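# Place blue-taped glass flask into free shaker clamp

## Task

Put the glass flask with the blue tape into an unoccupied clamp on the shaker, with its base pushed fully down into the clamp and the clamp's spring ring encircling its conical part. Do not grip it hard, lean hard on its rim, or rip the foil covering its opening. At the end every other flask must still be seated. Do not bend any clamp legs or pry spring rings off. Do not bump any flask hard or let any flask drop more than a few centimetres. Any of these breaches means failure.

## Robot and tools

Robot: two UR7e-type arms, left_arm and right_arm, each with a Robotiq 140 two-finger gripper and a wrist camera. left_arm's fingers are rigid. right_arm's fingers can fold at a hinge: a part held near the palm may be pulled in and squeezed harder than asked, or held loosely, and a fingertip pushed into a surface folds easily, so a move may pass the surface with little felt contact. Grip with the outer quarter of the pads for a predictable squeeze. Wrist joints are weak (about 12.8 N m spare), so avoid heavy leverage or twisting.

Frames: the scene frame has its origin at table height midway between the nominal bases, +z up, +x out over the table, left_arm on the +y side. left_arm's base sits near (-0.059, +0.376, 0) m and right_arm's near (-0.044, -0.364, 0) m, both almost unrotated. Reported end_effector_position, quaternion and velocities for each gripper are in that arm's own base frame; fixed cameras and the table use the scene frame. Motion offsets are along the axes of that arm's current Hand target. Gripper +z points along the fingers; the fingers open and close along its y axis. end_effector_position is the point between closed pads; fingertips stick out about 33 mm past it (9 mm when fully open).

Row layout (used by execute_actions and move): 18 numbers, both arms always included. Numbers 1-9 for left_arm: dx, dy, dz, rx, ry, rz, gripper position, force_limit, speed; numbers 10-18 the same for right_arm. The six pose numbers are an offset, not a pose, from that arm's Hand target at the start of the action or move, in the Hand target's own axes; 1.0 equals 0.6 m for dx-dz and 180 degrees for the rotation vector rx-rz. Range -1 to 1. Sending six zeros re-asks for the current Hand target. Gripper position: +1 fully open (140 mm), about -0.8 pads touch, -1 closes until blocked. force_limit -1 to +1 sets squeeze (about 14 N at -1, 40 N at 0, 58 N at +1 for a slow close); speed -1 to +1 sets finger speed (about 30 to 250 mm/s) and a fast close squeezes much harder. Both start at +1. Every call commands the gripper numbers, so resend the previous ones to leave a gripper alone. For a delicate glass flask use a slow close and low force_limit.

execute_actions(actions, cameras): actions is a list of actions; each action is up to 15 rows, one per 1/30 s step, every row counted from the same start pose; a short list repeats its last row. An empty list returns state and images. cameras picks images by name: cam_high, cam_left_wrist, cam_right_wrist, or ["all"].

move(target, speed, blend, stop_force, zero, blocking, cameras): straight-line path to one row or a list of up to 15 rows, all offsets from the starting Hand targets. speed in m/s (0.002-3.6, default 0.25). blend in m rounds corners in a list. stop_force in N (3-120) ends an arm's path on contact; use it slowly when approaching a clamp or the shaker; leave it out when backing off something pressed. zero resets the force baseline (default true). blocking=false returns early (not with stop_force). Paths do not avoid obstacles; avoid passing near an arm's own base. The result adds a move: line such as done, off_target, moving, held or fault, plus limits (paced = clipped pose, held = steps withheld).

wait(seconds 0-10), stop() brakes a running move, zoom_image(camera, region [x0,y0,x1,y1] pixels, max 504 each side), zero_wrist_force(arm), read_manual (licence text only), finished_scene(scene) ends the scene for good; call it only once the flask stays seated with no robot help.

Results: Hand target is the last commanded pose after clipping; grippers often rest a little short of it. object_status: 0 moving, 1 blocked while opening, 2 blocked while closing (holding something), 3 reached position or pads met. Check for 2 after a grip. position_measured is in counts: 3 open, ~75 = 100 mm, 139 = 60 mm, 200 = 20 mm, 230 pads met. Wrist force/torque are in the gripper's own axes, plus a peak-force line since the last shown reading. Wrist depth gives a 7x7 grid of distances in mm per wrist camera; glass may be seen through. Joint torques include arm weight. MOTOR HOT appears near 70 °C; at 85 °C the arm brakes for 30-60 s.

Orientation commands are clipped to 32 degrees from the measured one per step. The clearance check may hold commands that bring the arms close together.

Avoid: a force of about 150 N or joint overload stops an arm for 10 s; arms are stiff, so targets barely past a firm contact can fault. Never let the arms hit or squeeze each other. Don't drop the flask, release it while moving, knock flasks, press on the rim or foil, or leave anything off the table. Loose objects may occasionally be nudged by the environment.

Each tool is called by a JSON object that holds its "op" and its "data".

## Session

{"op": "execute_actions", "data": {"actions": []}}

{"op": "zoom_image", "data": {"camera": "cam_high", "region": [300, 170, 620, 370]}}

Scene clock: 0.00 s.
left_arm: end_effector_position=(+0.7665, -0.1792, +0.2222) position_measured=3 object_status=3 end_effector_quat_wxyz=(+0.077, +0.904, +0.290, +0.303) | right_arm: end_effector_position=(+0.5707, -0.3061, +0.3046) position_measured=3 object_status=3 end_effector_quat_wxyz=(+0.011, +0.999, +0.042, -0.018)
Joint positions: left_arm=[-0.536 -1.219 1.586 -2.486 -1.23 2.081] | right_arm=[-0.68 -1.204 1.057 -1.412 -1.611 2.378]
Joint velocities: within noise
Joint torques (N m): no reading
Wrist force (N): no reading
Wrist torque (N m): no reading
Wrist force, peak (N): no reading
Wrist depth (mm): cam_left_wrist=[323 1264 1402 1501 1677 1915 2070 / 313 336 1351 1492 1635 1873 2037 / 306 329 354 1402 1574 1795 1915 / 298 127 348 376 1518 136 1929 / 87 111 340 364 402 1537 114 / - 302 324 352 395 1555 94 / - 295 307 344 - 415 -] | cam_right_wrist=[- 400 - 1356 1230 1230 1230 / - 414 - 1363 1293 1320 1300 / - 437 - 1341 1371 1386 1363 / - 125 - 1433 1458 138 1433 / - 117 - 1519 1538 1519 97 / - 538 - 1670 1670 - 102 / - 1727 1764 1764 1776 1776 -]
Hand target: left_arm +0.7665, -0.1792, +0.2222; +0.077, +0.904, +0.290, +0.303 | right_arm +0.5707, -0.3061, +0.3046; +0.011, +0.999, +0.042, -0.018
Tool commands: left_gripper/position=+1.0 left_gripper/force_limit=+1.0 left_gripper/speed=+1.0 right_gripper/position=+1.0 right_gripper/force_limit=+1.0 right_gripper/speed=+1.0
camera_calibration:
cam_left_wrist: T_world_to_cam=[[0.463425, -0.835307, 0.295804, -0.558317], [-0.818268, -0.531507, -0.218948, 0.58744], [0.34011, -0.140581, -0.929818, 0.0671361], [0, 0, 0, 1]] pos_world=[0.716588, -0.1447, 0.356195]
cam_right_wrist: T_world_to_cam=[[0.0779782, -0.996955, -0.0001846, -0.33484], [-0.931092, -0.0728928, 0.357426, 0.40356], [-0.356351, -0.0276996, -0.933941, 0.622027], [0, 0, 0, 1]] pos_world=[0.623523, -0.287174, 0.436632]

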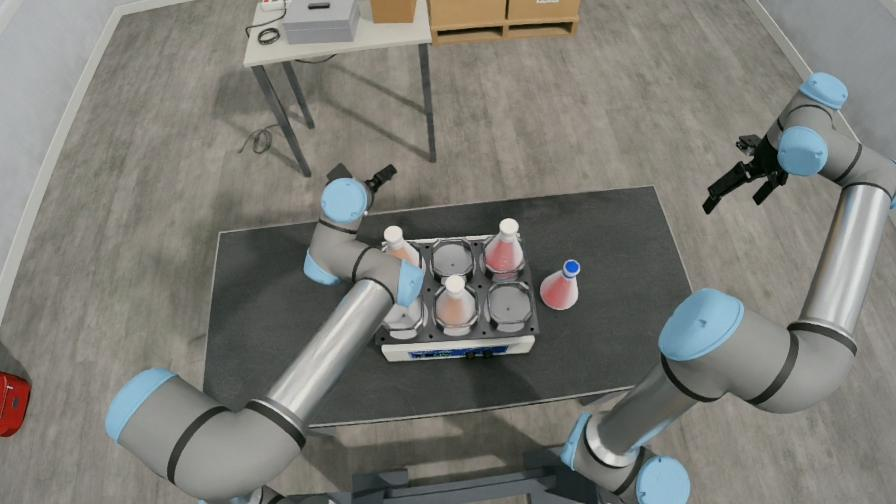

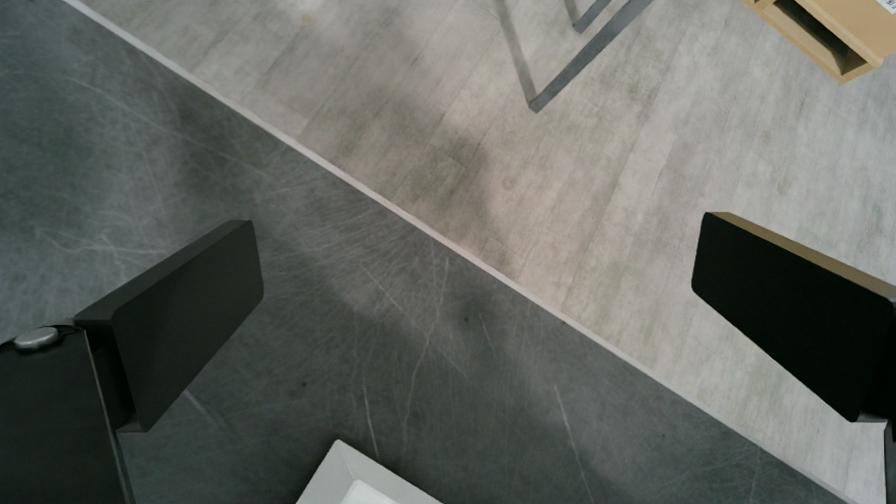

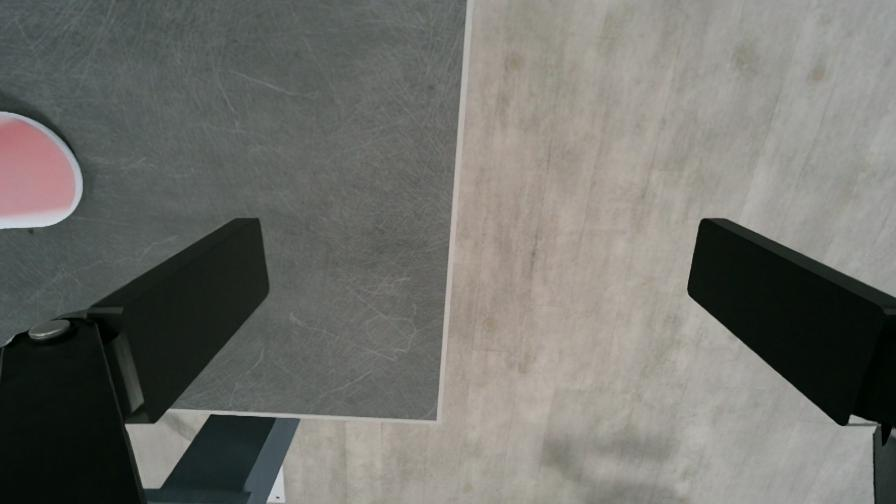

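Scaled by 1.575 from the camera's 896x504 image, which has a finer 1280x720 frame.

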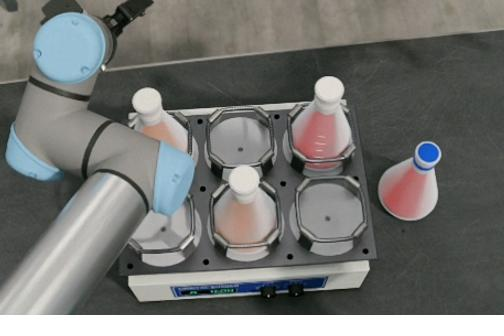

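{"op": "move", "data": {"target": [[0.168,0.105,-0.268,0,0,0,1,-1,-1,-0.03,-0.18,0.0,0.16,0.18,-0.19,1,-1,-1],[-0.181,-0.148,-0.543,-0.472,0.022,0.460,1,-1,-1,-0.064,-0.367,0.003,0.333,0.377,-0.3885,1,-1,-1]], "speed": 0.3, "blend": [0.05,0], "cameras": ["all"]}}

Scene clock: 28.60 s.
left_arm: end_effector_position=(+0.4605, -0.1805, +0.4015) position_measured=3 object_status=3 end_effector_quat_wxyz=(+0.406, +0.579, -0.579, +0.405) | right_arm: end_effector_position=(+0.5139, -0.0900, +0.2997) position_measured=3 object_status=3 end_effector_quat_wxyz=(-0.464, +0.533, +0.534, +0.464)
Joint positions: left_arm=[-0.047 -1.63 1.865 -1.932 -2.79 4.578] | right_arm=[-0.866 -0.989 1.186 -0.378 -0.874 0.117]
Joint torques (N m): left_arm=[5.59 -35.08 -25.37 -0.41 -3.95 1.08] | right_arm=[-8.05 -62.11 -11.95 0.97 2.95 -1.76]
Wrist force (N): left_arm=[0.1 0.3 0.1] | right_arm=[0.4 0.2 1.5]
Wrist torque (N m): left_arm=[-0.06 -0.24 -0.14] | right_arm=[0.16 0.02 0.00]
Wrist force, peak (N): left_arm=[1.2 -2.0 0.3] | right_arm=[-0.4 2.0 0.4]
Wrist depth (mm): cam_left_wrist=[4010 - - - 3055 605 2444 / 3422 3719 3515 3719 3208 605 2541 / 2789 2820 - 532 3019 640 2701 / 2444 127 494 524 2467 136 2212 / 87 111 419 426 642 - 114 / - 359 375 388 552 1656 94 / - 346 338 351 484 1434 -] | cam_right_wrist=[2967 - - - 3152 - - / 3039 941 3192 742 3002 3002 2655 / 3318 963 3275 591 2834 3408 3503 / 2683 126 476 465 - 135 2600 / - 117 - - - - 97 / - 490 - - - - 101 / - 420 411 431 433 - -]
Hand target: left_arm +0.4605, -0.1805, +0.4016; +0.406, +0.579, -0.579, +0.405 | right_arm +0.5138, -0.0900, +0.2997; -0.464, +0.533, +0.534, +0.464
Off the commanded pose: left_arm 0.000 m, 0 deg | right_arm 0.000 m, 0 deg.
move: done
camera_calibration:
cam_left_wrist: T_world_to_cam=[[-0.999602, 0.00450878, -0.0278336, 0.484602], [0.024423, 0.631763, -0.774777, 0.420674], [0.0140909, -0.775149, -0.631622, 0.253668], [0, 0, 0, 1]] pos_world=[0.470561, -0.0713209, 0.499639]
cam_right_wrist: T_world_to_cam=[[0.99977, 0.0199663, -0.00784963, -0.494789], [0.00199144, -0.450672, -0.892687, 0.229334], [-0.0213613, 0.892466, -0.450608, 0.368916], [0, 0, 0, 1]] pos_world=[0.502099, -0.216012, 0.367076]

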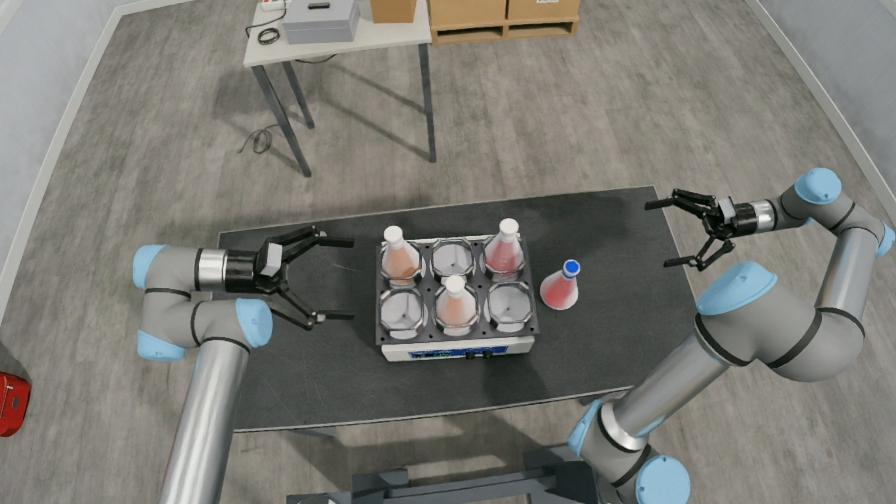

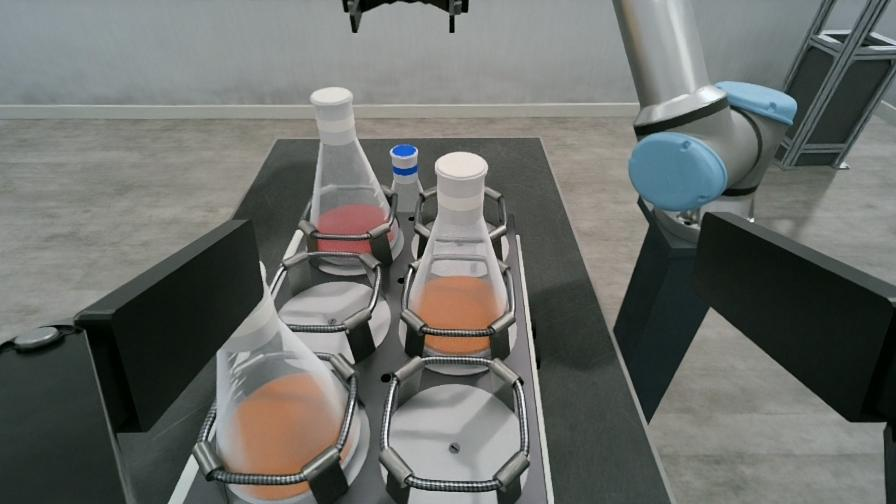

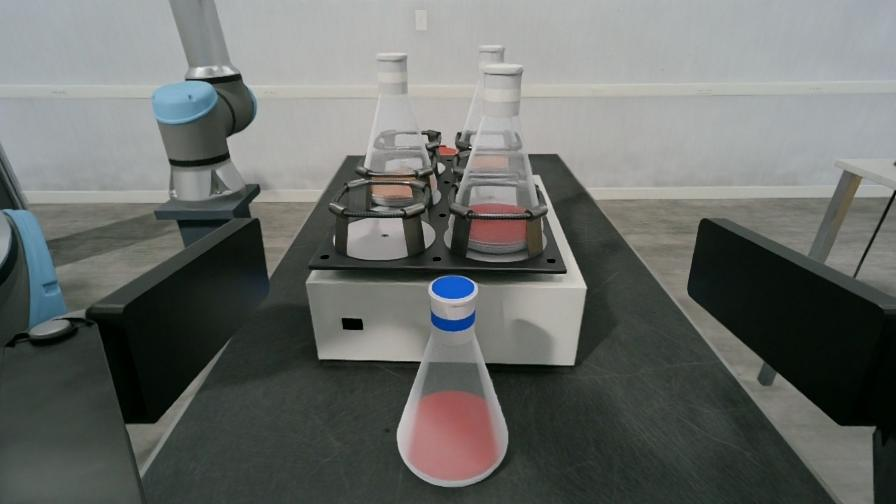

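{"op": "move", "data": {"target": [0,0,0,0,0,0,1,-1,-1,-0.2123,-0.029,0.2485,0,0,0,1,-1,-1], "speed": 0.15, "cameras": ["all"]}}

Scene clock: 38.23 s.
left_arm: end_effector_position=(+0.4605, -0.1805, +0.4016) position_measured=3 object_status=3 end_effector_quat_wxyz=(+0.406, +0.579, -0.579, +0.405) | right_arm: end_effector_position=(+0.4965, +0.0401, +0.1529) position_measured=3 object_status=3 end_effector_quat_wxyz=(-0.464, +0.533, +0.533, +0.464)
Joint positions: left_arm=[-0.047 -1.631 1.865 -1.932 -2.79 4.578] | right_arm=[-0.734 -1.041 1.687 -0.85 -0.744 0.152]
Joint torques (N m): left_arm=[-10.26 -34.09 -18.77 -4.63 -3.49 -0.81] | right_arm=[-5.13 -54.82 -12.04 -0.01 -2.06 -1.78]
Wrist force (N): left_arm=[0.2 0.2 0.4] | right_arm=[0.6 0.1 1.4]
Wrist torque (N m): left_arm=[-0.09 -0.26 -0.14] | right_arm=[0.14 0.01 -0.14]
Wrist force, peak (N): left_arm=[0.0 0.3 0.8] | right_arm=[-0.8 -0.3 2.9]
Wrist depth (mm): cam_left_wrist=[- - 2759 3208 - 560 2491 / 3168 3948 3333 3515 3468 594 2730 / 2376 2883 958 348 2673 615 2789 / 2251 121 506 509 2421 136 2333 / 87 111 401 427 - - 114 / - 365 374 392 - 1584 94 / - 347 337 351 370 1450 -] | cam_right_wrist=[2683 788 269 333 2771 - 2712 / 2802 769 342 286 285 - - / 3152 - 299 274 291 3039 3039 / 2473 126 316 303 308 138 2232 / - 117 338 - 323 135 97 / - - - 264 - 291 101 / - 237 - 227 225 - -]
Hand target: left_arm +0.4605, -0.1805, +0.4016; +0.406, +0.579, -0.579, +0.405 | right_arm +0.4965, +0.0401, +0.1529; -0.464, +0.533, +0.534, +0.464
Off the commanded pose: left_arm 0.000 m, 0 deg | right_arm 0.000 m, 0 deg.
move: done
camera_calibration:
cam_left_wrist: T_world_to_cam=[[-0.999602, 0.00450566, -0.0278351, 0.484506], [0.0244242, 0.631654, -0.774866, 0.420852], [0.0140909, -0.775238, -0.631513, 0.253594], [0, 0, 0, 1]] pos_world=[0.470461, -0.0714203, 0.499738]
cam_right_wrist: T_world_to_cam=[[0.99977, 0.0198755, -0.00802239, -0.48121], [0.00179147, -0.450473, -0.892788, 0.157135], [-0.0213584, 0.892569, -0.450405, 0.186384], [0, 0, 0, 1]] pos_world=[0.484798, -0.0860112, 0.220376]

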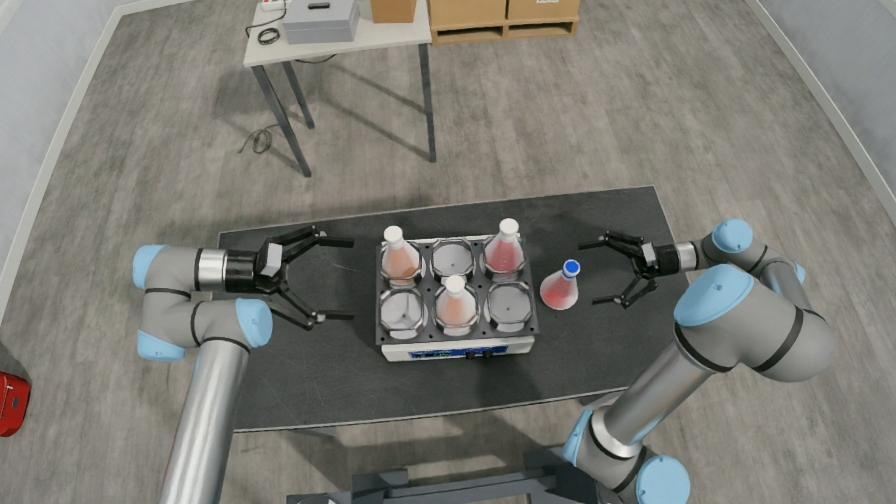

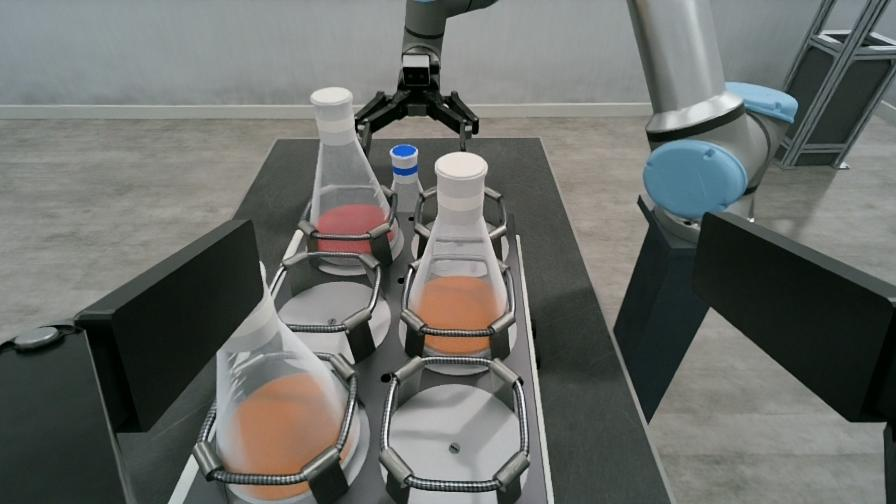

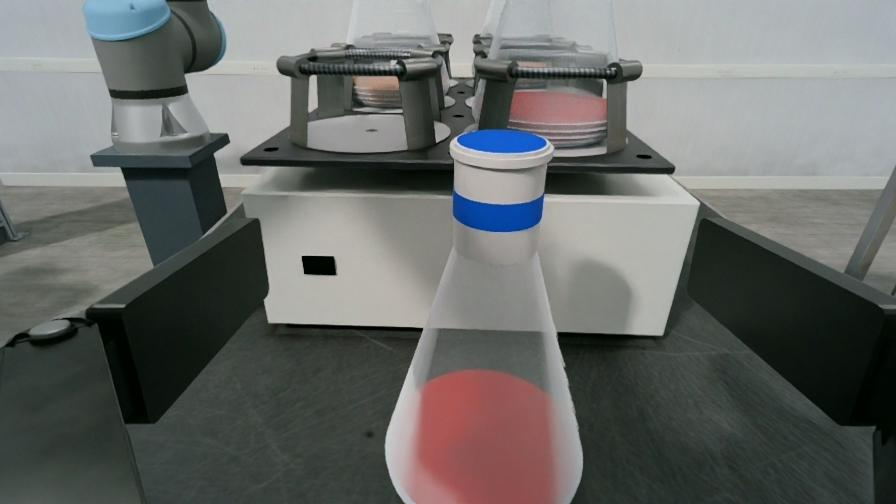

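{"op": "move", "data": {"target": [0,0,0,0,0,0,1,-1,-1,0.0087,0.0117,0.0667,0,0,0,1,-1,-1], "speed": 0.08}}

{"op": "move", "data": {"target": [0,0,0,0,0,0,1,-1,-1,0,0,0,0,0,0,-0.2,-1,-0.5]}}

{"op": "wait", "data": {"seconds": 0.4, "cameras": ["cam_high","cam_right_wrist"]}}

Scene clock: 46.27 s.
left_arm: end_effector_position=(+0.4605, -0.1805, +0.4016) position_measured=3 object_status=3 end_effector_quat_wxyz=(+0.406, +0.579, -0.579, +0.405) | right_arm: end_effector_position=(+0.5035, +0.0805, +0.1526) position_measured=3 object_status=3 end_effector_quat_wxyz=(-0.464, +0.533, +0.534, +0.464) end_effector_velocity=(-0.001, -0.002, +0.000) end_effector_angular_velocity=(+0.000, -0.001, +0.002)
Joint positions: left_arm=[-0.047 -1.631 1.865 -1.932 -2.79 4.578] | right_arm=[-0.668 -1.066 1.73 -0.886 -0.68 0.173]
Joint velocities: left_arm=[within noise] | right_arm=[-0.003 0.001 -0.003 0.003 -0.005 -0.003]
Joint torques (N m): left_arm=[-10.58 -33.01 -20.12 -4.51 -1.83 -0.9] | right_arm=[-7.06 -27.61 -22.87 2.97 -2.06 -1.72]
Wrist force (N): left_arm=[-0.2 0.4 0.4] | right_arm=[0.4 -0.6 1.4]
Wrist torque (N m): left_arm=[-0.04 -0.18 -0.14] | right_arm=[0.06 0.05 -0.15]
Wrist force, peak (N): left_arm=[-0.1 0.7 0.7] | right_arm=[0.6 0.1 2.6]
Wrist depth (mm): cam_left_wrist=[- 2646 2701 864 - 558 2516 / 3468 3208 3092 766 3377 594 2592 / 2851 2759 904 526 2883 602 2820 / 2291 121 508 513 2156 136 2251 / 87 111 416 432 665 137 114 / - 351 376 385 568 1537 94 / - 336 338 351 504 1458 -] | cam_right_wrist=[678 744 399 523 418 3076 - / 731 735 318 251 246 - - / 3076 293 271 143 243 3076 3152 / 2357 126 269 133 260 145 2293 / - 117 294 294 284 - 97 / - - - - 296 - 102 / - 249 238 222 252 - -]
Hand target: left_arm +0.4605, -0.1805, +0.4016; +0.406, +0.579, -0.579, +0.405 | right_arm +0.5035, +0.0804, +0.1526; -0.464, +0.533, +0.534, +0.464
Off the commanded pose: left_arm 0.000 m, 0 deg | right_arm 0.000 m, 0 deg.
move: done

Scene clock: 47.63 s.
left_arm: end_effector_position=(+0.4605, -0.1805, +0.4016) position_measured=3 object_status=3 end_effector_quat_wxyz=(+0.406, +0.579, -0.579, +0.405) | right_arm: end_effector_position=(+0.5035, +0.0804, +0.1526) position_measured=154 object_status=0 end_effector_quat_wxyz=(-0.464, +0.533, +0.534, +0.464)
Joint positions: left_arm=[-0.047 -1.631 1.865 -1.932 -2.79 4.578] | right_arm=[-0.668 -1.066 1.73 -0.885 -0.68 0.173]
Joint torques (N m): left_arm=[-10.17 -33.2 -18.66 -4.71 -1.16 -0.85] | right_arm=[-7.79 -26.73 -23.24 2.75 -2.1 -1.7]
Wrist force (N): left_arm=[0.1 0.2 0.5] | right_arm=[0.4 -0.1 1.3]
Wrist torque (N m): left_arm=[-0.08 -0.24 -0.14] | right_arm=[0.16 -0.01 -0.15]
Wrist force, peak (N): left_arm=[-0.1 0.6 0.6] | right_arm=[0.4 -0.4 1.7]
Wrist depth (mm): cam_left_wrist=[- - - 858 - 568 2376 / 3377 3468 2883 775 3092 582 2730 / 2820 2984 - 350 2984 611 2916 / 2354 127 509 507 2312 136 2333 / 87 111 449 431 679 138 114 / - 359 374 389 528 1594 94 / - 336 338 353 483 1426 -] | cam_right_wrist=[667 771 - 304 - 2473 - / 2967 764 256 250 245 2933 - / 2967 285 273 143 242 3821 3318 / 2425 276 266 128 131 - 2497 / - - - 292 126 - 1986 / - - - - - - - / - - - - - - -]
Hand target: left_arm +0.4605, -0.1805, +0.4016; +0.406, +0.579, -0.579, +0.405 | right_arm +0.5035, +0.0804, +0.1526; -0.464, +0.533, +0.534, +0.464
Off the commanded pose: left_arm 0.000 m, 0 deg | right_arm 0.000 m, 0 deg.
move: done

Scene clock: 48.03 s.
left_arm: end_effector_position=(+0.4605, -0.1805, +0.4016) position_measured=3 object_status=3 end_effector_quat_wxyz=(+0.406, +0.579, -0.579, +0.405) | right_arm: end_effector_position=(+0.5035, +0.0804, +0.1526) position_measured=154 object_status=3 end_effector_quat_wxyz=(-0.464, +0.533, +0.534, +0.464)
Joint positions: left_arm=[-0.047 -1.631 1.865 -1.932 -2.79 4.578] | right_arm=[-0.668 -1.066 1.73 -0.885 -0.68 0.173]
Joint torques (N m): left_arm=[-10.26 -33.77 -19.44 -4.67 -1.19 -0.82] | right_arm=[-8.91 -27.18 -23.27 2.66 -2.09 -1.64]
Wrist force (N): left_arm=[0.0 0.3 0.4] | right_arm=[0.4 -0.1 1.2]
Wrist torque (N m): left_arm=[-0.05 -0.22 -0.14] | right_arm=[0.15 0.00 -0.16]
Wrist force, peak (N): left_arm=[0.2 0.2 0.7] | right_arm=[0.5 -0.3 1.7]
Wrist depth (mm): cam_left_wrist=[3092 2592 2851 3019 - 552 2398 / 3830 3422 3208 778 3333 589 2730 / 2916 2851 - 536 2851 607 2730 / 2333 127 496 509 833 136 2193 / 87 111 436 429 - - 114 / - 355 375 386 568 1574 94 / - 344 335 353 491 1442 -] | cam_right_wrist=[687 788 420 339 2655 3002 - / 731 733 256 250 246 3821 - / 3039 746 271 143 245 3152 3233 / 2335 420 260 128 131 259 2425 / 1986 - - 293 126 - 2018 / - - - - 298 - - / - - - 218 - - -]
Hand target: left_arm +0.4605, -0.1805, +0.4016; +0.406, +0.579, -0.579, +0.405 | right_arm +0.5035, +0.0804, +0.1526; -0.464, +0.533, +0.534, +0.464
Tool commands: left_gripper/position=+1.0 left_gripper/force_limit=-1.0 left_gripper/speed=-1.0 right_gripper/position=-0.2 right_gripper/force_limit=-1.0 right_gripper/speed=-0.5
Off the commanded pose: left_arm 0.000 m, 0 deg | right_arm 0.000 m, 0 deg.
wait: 0.40 s; at rest by 0.17 s
camera_calibration:
cam_right_wrist: T_world_to_cam=[[0.999772, 0.019924, -0.0077147, -0.489081], [0.00209285, -0.450672, -0.892687, 0.174784], [-0.0212627, 0.892467, -0.450611, 0.150287], [0, 0, 0, 1]] pos_world=[0.491799, -0.0456118, 0.219976]
Images, in order (width x height): cam_high 896x504, cam_right_wrist 896x504.

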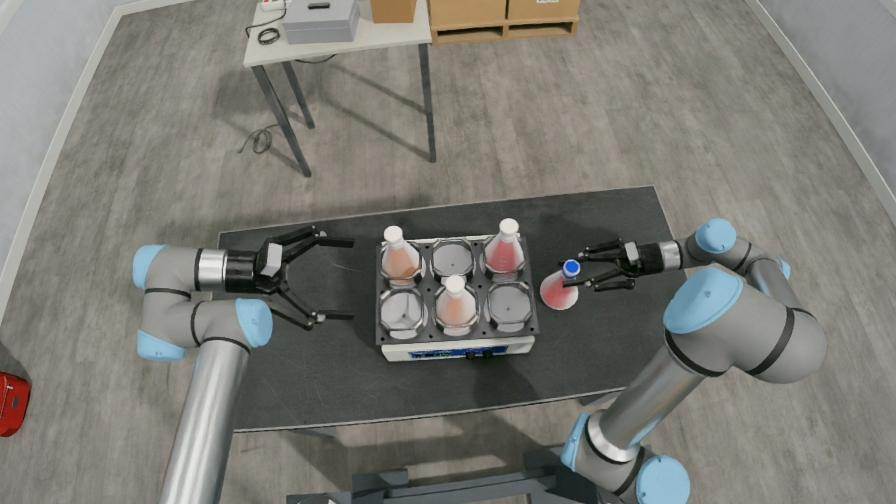

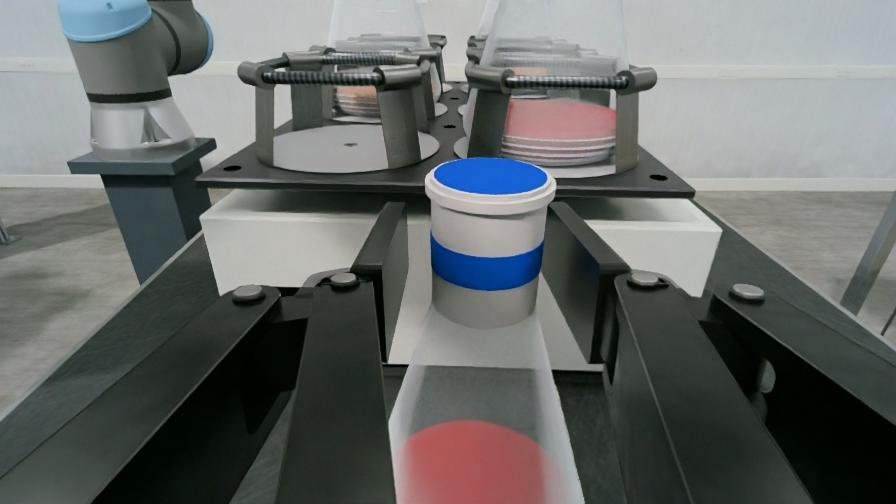

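{"op": "move", "data": {"target": [0,0,0,0,0,0,1,-1,-1,0,0.0042,-0.01,0,0,0,-0.2,-1,-0.5], "speed": 0.05}}

{"op": "move", "data": {"target": [0,0,0,0,0,0,1,-1,-1,0,0,0,0,0,0,-1,-1,-1]}}

{"op": "wait", "data": {"seconds": 1.5, "cameras": ["cam_right_wrist"]}}

Scene clock: 54.73 s.
left_arm: end_effector_position=(+0.4605, -0.1805, +0.4016) position_measured=3 object_status=3 end_effector_quat_wxyz=(+0.406, +0.579, -0.579, +0.405) | right_arm: end_effector_position=(+0.5061, +0.0744, +0.1534) position_measured=154 object_status=3 end_effector_quat_wxyz=(-0.464, +0.533, +0.534, +0.464)
Joint positions: left_arm=[-0.047 -1.631 1.865 -1.932 -2.79 4.578] | right_arm=[-0.674 -1.058 1.713 -0.875 -0.686 0.171]
Joint torques (N m): left_arm=[-10.33 -32.34 -18.62 -4.73 -0.34 -0.8] | right_arm=[1.7 -39.93 -10.41 0.57 -0.93 -1.42]
Wrist force (N): left_arm=[0.2 0.4 0.2] | right_arm=[0.2 -0.1 1.4]
Wrist torque (N m): left_arm=[-0.04 -0.27 -0.14] | right_arm=[0.14 0.03 -0.15]
Wrist force, peak (N): left_arm=[0.2 0.4 0.8] | right_arm=[0.3 -0.2 1.7]
Wrist depth (mm): cam_left_wrist=[3208 3515 - 815 - 574 2516 / 3377 3468 3290 787 3830 589 2730 / 2916 2759 - 537 2789 600 2646 / 2333 127 512 499 2421 136 2231 / 87 111 432 437 - - 114 / - 361 377 389 565 1584 98 / - 344 338 352 485 1395 -] | cam_right_wrist=[687 755 425 433 316 - - / 2967 760 261 258 248 2967 - / 3655 275 275 145 245 3318 3233 / 2314 273 272 134 135 263 2425 / 1970 - - 294 126 - 1828 / - - - - - - - / - - - 236 - - -]
Hand target: left_arm +0.4605, -0.1805, +0.4016; +0.406, +0.579, -0.579, +0.405 | right_arm +0.5060, +0.0745, +0.1534; -0.464, +0.533, +0.534, +0.464
Off the commanded pose: left_arm 0.000 m, 0 deg | right_arm 0.000 m, 0 deg.
move: done

Scene clock: 55.47 s.
left_arm: end_effector_position=(+0.4605, -0.1805, +0.4016) position_measured=3 object_status=3 end_effector_quat_wxyz=(+0.406, +0.579, -0.579, +0.405) | right_arm: end_effector_position=(+0.5060, +0.0745, +0.1534) position_measured=178 object_status=2 end_effector_quat_wxyz=(-0.464, +0.533, +0.534, +0.464)
Joint positions: left_arm=[-0.047 -1.631 1.865 -1.932 -2.79 4.578] | right_arm=[-0.674 -1.058 1.713 -0.876 -0.686 0.171]
Joint torques (N m): left_arm=[-9.98 -32.09 -18.72 -4.74 -0.36 -0.63] | right_arm=[5.14 -54.12 -8.73 -0.63 3.01 0.63]
Wrist force (N): left_arm=[0.0 0.3 0.4] | right_arm=[0.5 -0.6 1.2]
Wrist torque (N m): left_arm=[-0.05 -0.23 -0.14] | right_arm=[0.18 -0.03 0.02]
Wrist force, peak (N): left_arm=[0.2 0.5 0.5] | right_arm=[1.2 -0.2 1.1]
Wrist depth (mm): cam_left_wrist=[3248 3208 - 2984 3248 565 2421 / 3614 3422 3168 815 3168 579 2673 / 2820 2851 979 539 2820 615 2851 / 2444 127 481 505 2231 137 2312 / 87 112 446 431 - - 114 / - 332 376 391 - 1594 94 / - 342 336 352 333 1426 -] | cam_right_wrist=[685 801 2627 422 - - 2683 / - 737 259 256 264 3764 3039 / 2866 294 264 145 247 3114 3192 / 2449 283 273 138 261 269 2357 / 1955 - - 296 - 86 - / - - - - - - - / - - - 225 - - -]
Hand target: left_arm +0.4605, -0.1805, +0.4016; +0.406, +0.579, -0.579, +0.405 | right_arm +0.5060, +0.0745, +0.1534; -0.464, +0.533, +0.534, +0.464
Off the commanded pose: left_arm 0.000 m, 0 deg | right_arm 0.000 m, 0 deg.
move: done

Scene clock: 56.97 s.
left_arm: end_effector_position=(+0.4605, -0.1805, +0.4016) position_measured=3 object_status=3 end_effector_quat_wxyz=(+0.406, +0.579, -0.579, +0.405) | right_arm: end_effector_position=(+0.5060, +0.0745, +0.1534) position_measured=178 object_status=2 end_effector_quat_wxyz=(-0.464, +0.533, +0.534, +0.464)
Joint positions: left_arm=[-0.047 -1.631 1.865 -1.932 -2.79 4.578] | right_arm=[-0.674 -1.058 1.713 -0.876 -0.686 0.171]
Joint torques (N m): left_arm=[-9.56 -31.58 -18.48 -4.9 -0.23 -0.66] | right_arm=[5.16 -54.81 -9.86 -0.5 2.89 1.67]
Wrist force (N): left_arm=[0.0 0.5 0.5] | right_arm=[0.3 -0.7 1.3]
Wrist torque (N m): left_arm=[-0.02 -0.22 -0.15] | right_arm=[0.15 -0.04 0.01]
Wrist force, peak (N): left_arm=[0.2 0.6 0.6] | right_arm=[0.3 -0.6 1.6]
Wrist depth (mm): cam_left_wrist=[3719 - - 864 - 568 2491 / 2883 4207 3092 1106 3468 585 2730 / 2820 2759 546 555 2730 608 2789 / 2291 127 505 493 2193 136 2312 / 87 111 413 421 646 - 114 / - 356 376 392 537 1555 94 / - 341 338 336 351 1410 -] | cam_right_wrist=[682 796 531 350 2866 2655 - / 2933 764 260 258 243 - - / 2425 276 274 146 244 3408 3552 / 2402 277 272 137 261 268 2193 / - - - 155 - 86 2084 / - - - 311 - - - / - - - 236 - - -]
Hand target: left_arm +0.4605, -0.1805, +0.4016; +0.406, +0.579, -0.579, +0.405 | right_arm +0.5060, +0.0745, +0.1534; -0.464, +0.533, +0.534, +0.464
Tool commands: left_gripper/position=+1.0 left_gripper/force_limit=-1.0 left_gripper/speed=-1.0 right_gripper/position=-1.0 right_gripper/force_limit=-1.0 right_gripper/speed=-1.0
Off the commanded pose: left_arm 0.000 m, 0 deg | right_arm 0.000 m, 0 deg.
wait: 1.50 s; at rest by 0.17 s
camera_calibration:
cam_right_wrist: T_world_to_cam=[[0.999772, 0.019924, -0.0077147, -0.491454], [0.00209285, -0.450672, -0.892687, 0.172878], [-0.0212627, 0.892467, -0.450611, 0.156101], [0, 0, 0, 1]] pos_world=[0.494299, -0.0516118, 0.220876]
Images, in order (width x height): cam_right_wrist 896x504.

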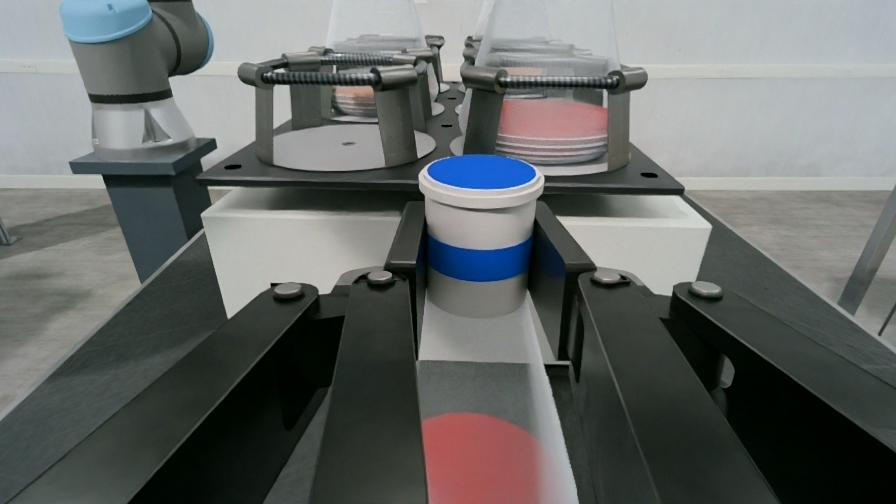

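{"op": "move", "data": {"target": [0,0,0,0,0,0,1,-1,-1,0,0,0,0,0,0,-0.98,-0.02,-1]}}

{"op": "move", "data": {"target": [[0,0,0,0,0,0,1,-1,-1,0.05,0,-0.007,0,0,0,-0.98,-0.02,-1],[0,0,0,0,0,0,1,-1,-1,0.396,0,-0.0556,0,0,0,-0.98,-0.02,-1]], "speed": [0.05,0.15], "blend": [0.01,0], "cameras": ["all"]}}

Scene clock: 64.33 s.
left_arm: end_effector_position=(+0.4605, -0.1805, +0.4016) position_measured=3 object_status=3 end_effector_quat_wxyz=(+0.406, +0.579, -0.579, +0.405) | right_arm: end_effector_position=(+0.5060, +0.0745, +0.1534) position_measured=178 object_status=2 end_effector_quat_wxyz=(-0.464, +0.533, +0.534, +0.464)
Joint positions: left_arm=[-0.047 -1.631 1.865 -1.932 -2.79 4.578] | right_arm=[-0.674 -1.058 1.713 -0.876 -0.686 0.171]
Joint torques (N m): left_arm=[-10.61 -30.41 -18.69 -4.7 -0.33 -0.79] | right_arm=[5.85 -54.04 -12.53 -0.61 2.99 1.75]
Wrist force (N): left_arm=[0.1 0.2 0.6] | right_arm=[1.3 -0.7 1.2]
Wrist torque (N m): left_arm=[-0.09 -0.25 -0.14] | right_arm=[0.19 -0.06 0.05]
Wrist force, peak (N): left_arm=[0.5 0.4 0.8] | right_arm=[1.3 -0.7 1.2]
Wrist depth (mm): cam_left_wrist=[2566 - - 815 - 558 2592 / 3666 3377 3515 768 3290 579 2619 / 3208 2789 - 554 2646 611 2759 / 2354 127 506 511 2333 137 2212 / 87 111 447 424 631 - 114 / - 354 374 391 564 1614 94 / - 338 336 351 473 1466 -] | cam_right_wrist=[699 796 364 353 316 2547 2771 / 753 764 262 257 266 - 2834 / 3152 778 275 145 245 2522 4203 / 2293 283 269 138 260 267 2547 / 1955 - - 146 - 86 1854 / - - - - - - - / - - - 229 - - -]
Hand target: left_arm +0.4605, -0.1805, +0.4016; +0.406, +0.579, -0.579, +0.405 | right_arm +0.5060, +0.0745, +0.1534; -0.464, +0.533, +0.534, +0.464
Off the commanded pose: left_arm 0.000 m, 0 deg | right_arm 0.000 m, 0 deg.
move: done

Scene clock: 66.80 s.
left_arm: end_effector_position=(+0.4605, -0.1805, +0.4016) position_measured=3 object_status=3 end_effector_quat_wxyz=(+0.406, +0.579, -0.579, +0.405) | right_arm: end_effector_position=(+0.5059, +0.0743, +0.3933) position_measured=178 object_status=2 end_effector_quat_wxyz=(-0.464, +0.533, +0.534, +0.464)
Joint positions: left_arm=[-0.047 -1.631 1.865 -1.932 -2.79 4.578] | right_arm=[-0.675 -1.263 1.35 -0.307 -0.686 0.171]
Joint torques (N m): left_arm=[-9.96 -30.01 -19.28 -4.6 -0.31 -0.82] | right_arm=[4.56 -24.15 -23.65 2.65 -1.17 -1.41]
Wrist force (N): left_arm=[0.1 0.1 0.4] | right_arm=[-3.0 -0.4 2.0]
Wrist torque (N m): left_arm=[-0.10 -0.23 -0.15] | right_arm=[0.07 0.03 -0.12]
Wrist force, peak (N): left_arm=[0.2 0.8 0.5] | right_arm=[-4.3 0.0 1.9]
Wrist depth (mm): cam_left_wrist=[2851 - 3208 - - 538 2541 / 3333 3377 3019 3830 3333 578 2701 / 2619 2883 916 526 2730 598 2851 / 2398 127 506 491 2291 136 2291 / 87 111 424 433 638 - 114 / - 357 374 388 - 1656 94 / - 349 337 352 471 1501 -] | cam_right_wrist=[- 849 2573 653 2335 2967 - / 3233 2802 2449 2967 4758 3503 2899 / 3655 843 2522 145 - - - / 3002 858 3039 142 2771 3002 3152 / 2272 - - 148 - 91 2293 / - - - - - - - / - - - 218 - - -]
Hand target: left_arm +0.4605, -0.1805, +0.4016; +0.406, +0.579, -0.579, +0.405 | right_arm +0.5059, +0.0743, +0.3933; -0.464, +0.533, +0.534, +0.464
Off the commanded pose: left_arm 0.000 m, 0 deg | right_arm 0.000 m, 0 deg.
move: done
camera_calibration:
cam_left_wrist: T_world_to_cam=[[-0.999602, 0.00450716, -0.0278348, 0.484506], [0.024424, 0.631703, -0.774825, 0.420836], [0.0140911, -0.775197, -0.631562, 0.253622], [0, 0, 0, 1]] pos_world=[0.470461, -0.0714206, 0.499738]
cam_right_wrist: T_world_to_cam=[[0.999774, 0.0198808, -0.00758245, -0.489464], [0.00219432, -0.450792, -0.892626, 0.38686], [-0.0211643, 0.892408, -0.450734, 0.264382], [0, 0, 0, 1]] pos_world=[0.494099, -0.051812, 0.460776]

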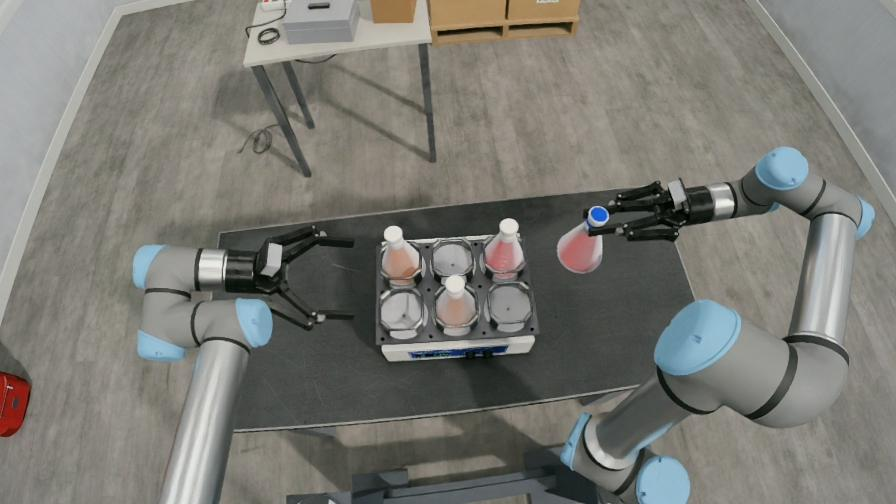

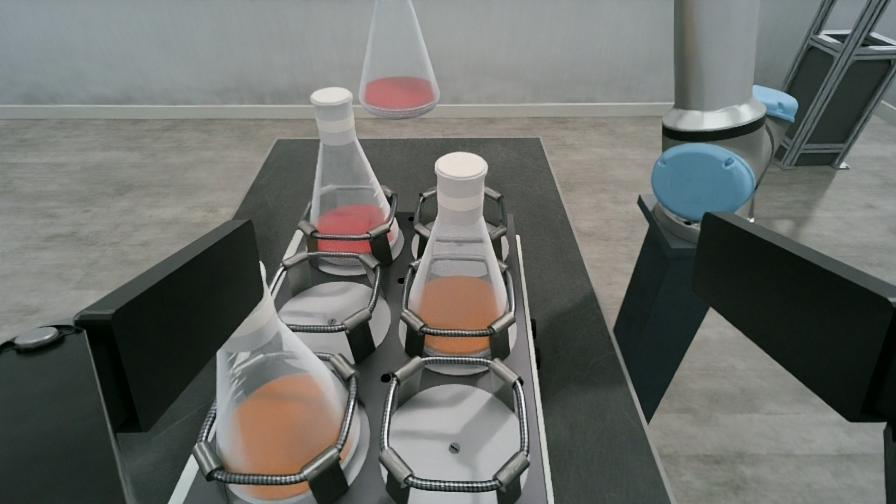

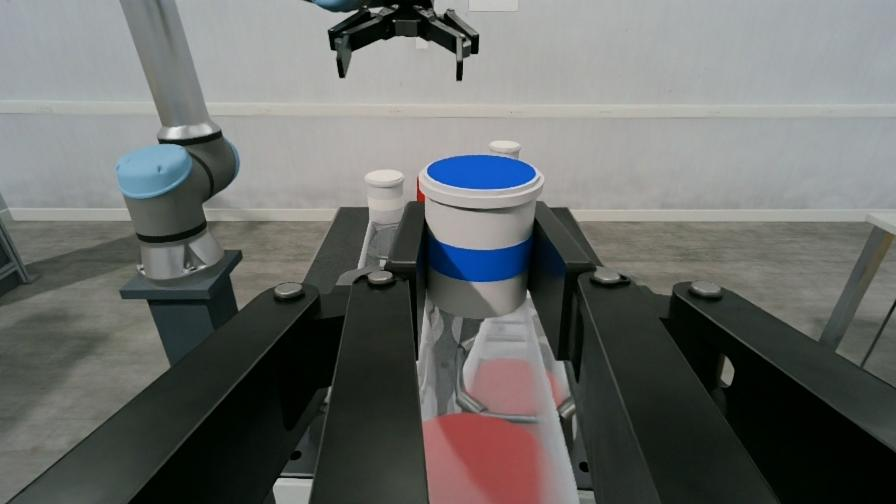

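{"op": "move", "data": {"target": [[0,0,0,0,0,0,1,-1,-1,0.003,-0.145,0.02,0,0,0,-0.98,-0.02,-1],[0,0,0,0,0,0,1,-1,-1,0.0387,-0.1433,0.2757,0,0,0,-0.98,-0.02,-1]], "speed": 0.15, "blend": [0.02,0], "cameras": ["all"]}}

{"op": "zoom_image", "data": {"camera": "cam_high", "region": [360, 190, 560, 370]}}

{"op": "zoom_image", "data": {"camera": "cam_left_wrist", "region": [370, 50, 570, 380]}}

Scene clock: 73.67 s.
left_arm: end_effector_position=(+0.4605, -0.1805, +0.4016) position_measured=3 object_status=3 end_effector_quat_wxyz=(+0.406, +0.579, -0.579, +0.405) | right_arm: end_effector_position=(+0.4199, +0.2413, +0.3934) position_measured=178 object_status=2 end_effector_quat_wxyz=(-0.464, +0.533, +0.534, +0.464)
Joint positions: left_arm=[-0.047 -1.631 1.865 -1.932 -2.79 4.578] | right_arm=[-0.477 -1.603 1.745 -0.437 -0.495 0.261]
Joint torques (N m): left_arm=[-9.66 -28.68 -19.02 -4.74 -0.37 -0.77] | right_arm=[4.32 -8.11 -27.74 1.81 0.43 -1.18]
Wrist force (N): left_arm=[0.0 0.5 0.4] | right_arm=[-3.1 -0.4 1.8]
Wrist torque (N m): left_arm=[-0.01 -0.22 -0.14] | right_arm=[0.05 0.03 -0.08]
Wrist force, peak (N): left_arm=[0.0 0.2 0.9] | right_arm=[-2.8 -0.4 4.3]
Wrist depth (mm): cam_left_wrist=[- 3130 - 394 3422 - 498 / 3515 3515 3377 3248 3208 611 2491 / 2984 2883 - 347 2851 601 2592 / 2212 120 494 528 2138 136 2312 / 87 111 449 435 646 - 114 / - 356 373 386 553 1614 94 / - 348 336 352 473 1458 -] | cam_right_wrist=[2034 618 2232 505 501 - 2771 / 2547 2899 3503 2771 3152 3709 2967 / 2899 744 - 146 3114 - 4203 / 2802 751 - 138 138 3002 3039 / 2252 - - 147 - 91 2335 / - - - - - - - / - - - 226 - - -]
Hand target: left_arm +0.4605, -0.1805, +0.4016; +0.406, +0.579, -0.579, +0.405 | right_arm +0.4199, +0.2413, +0.3934; -0.464, +0.533, +0.534, +0.464
Off the commanded pose: left_arm 0.000 m, 0 deg | right_arm 0.000 m, 0 deg.
move: done
camera_calibration:
cam_left_wrist: T_world_to_cam=[[-0.999602, 0.00450716, -0.0278348, 0.484506], [0.024424, 0.631703, -0.774825, 0.420836], [0.0140911, -0.775197, -0.631562, 0.253622], [0, 0, 0, 1]] pos_world=[0.470461, -0.0714206, 0.499738]
cam_right_wrist: T_world_to_cam=[[0.999771, 0.0199703, -0.0076261, -0.406792], [0.00219284, -0.450672, -0.892687, 0.462435], [-0.0212641, 0.892466, -0.450612, 0.113552], [0, 0, 0, 1]] pos_world=[0.408099, 0.115188, 0.460875]

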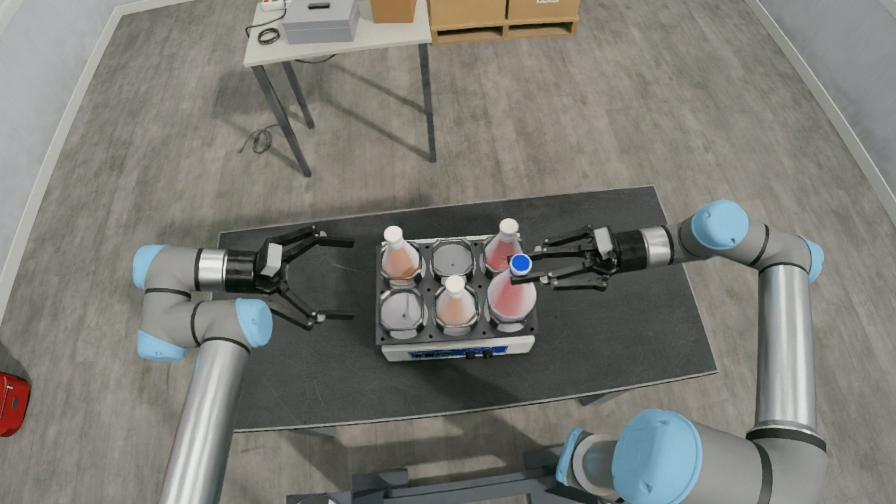

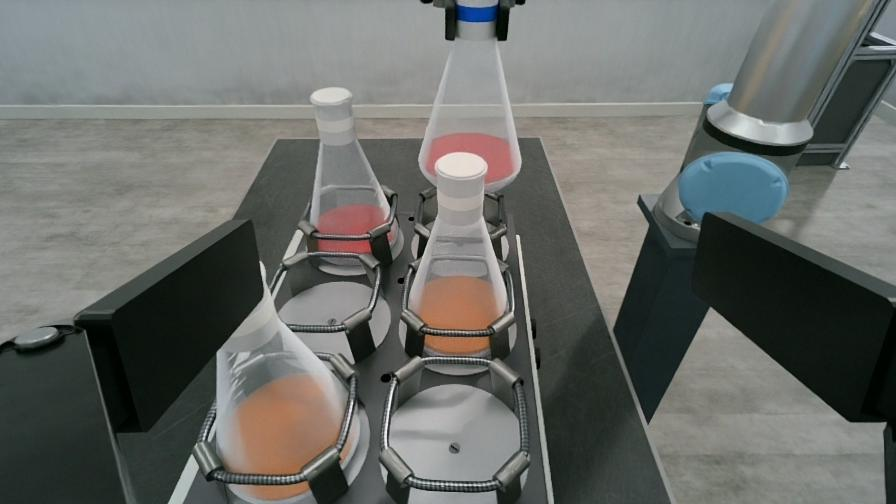

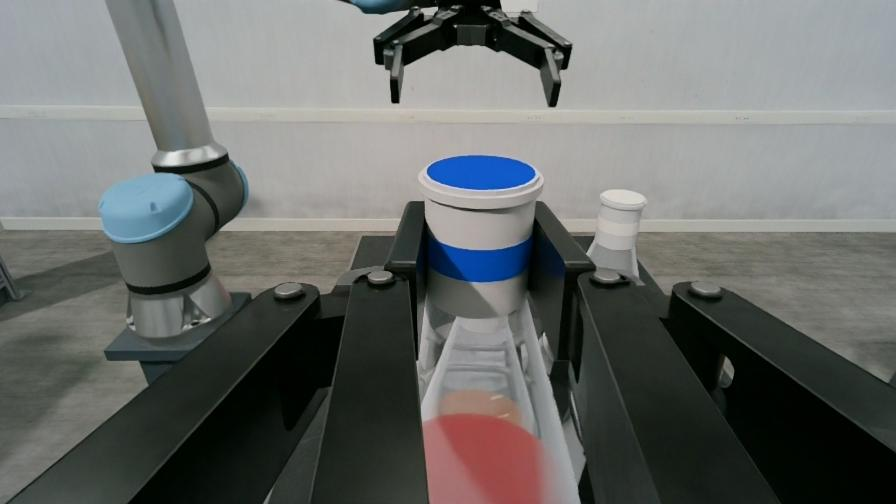

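Scaled by 2.520 from the camera's 896x504 image, which has a finer 1280x720 frame.

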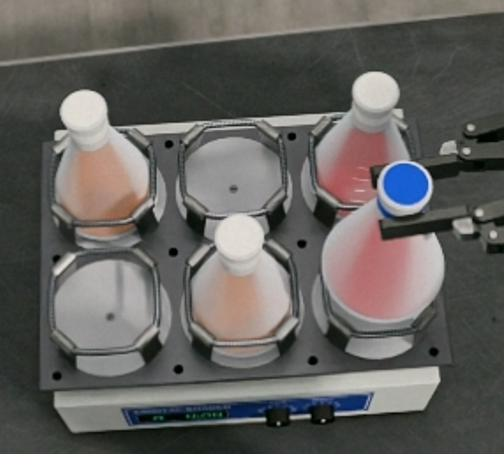

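Scaled by 1.527 from the camera's 896x504 image, which has a finer 1280x720 frame.

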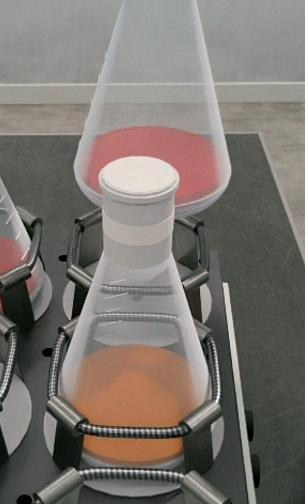

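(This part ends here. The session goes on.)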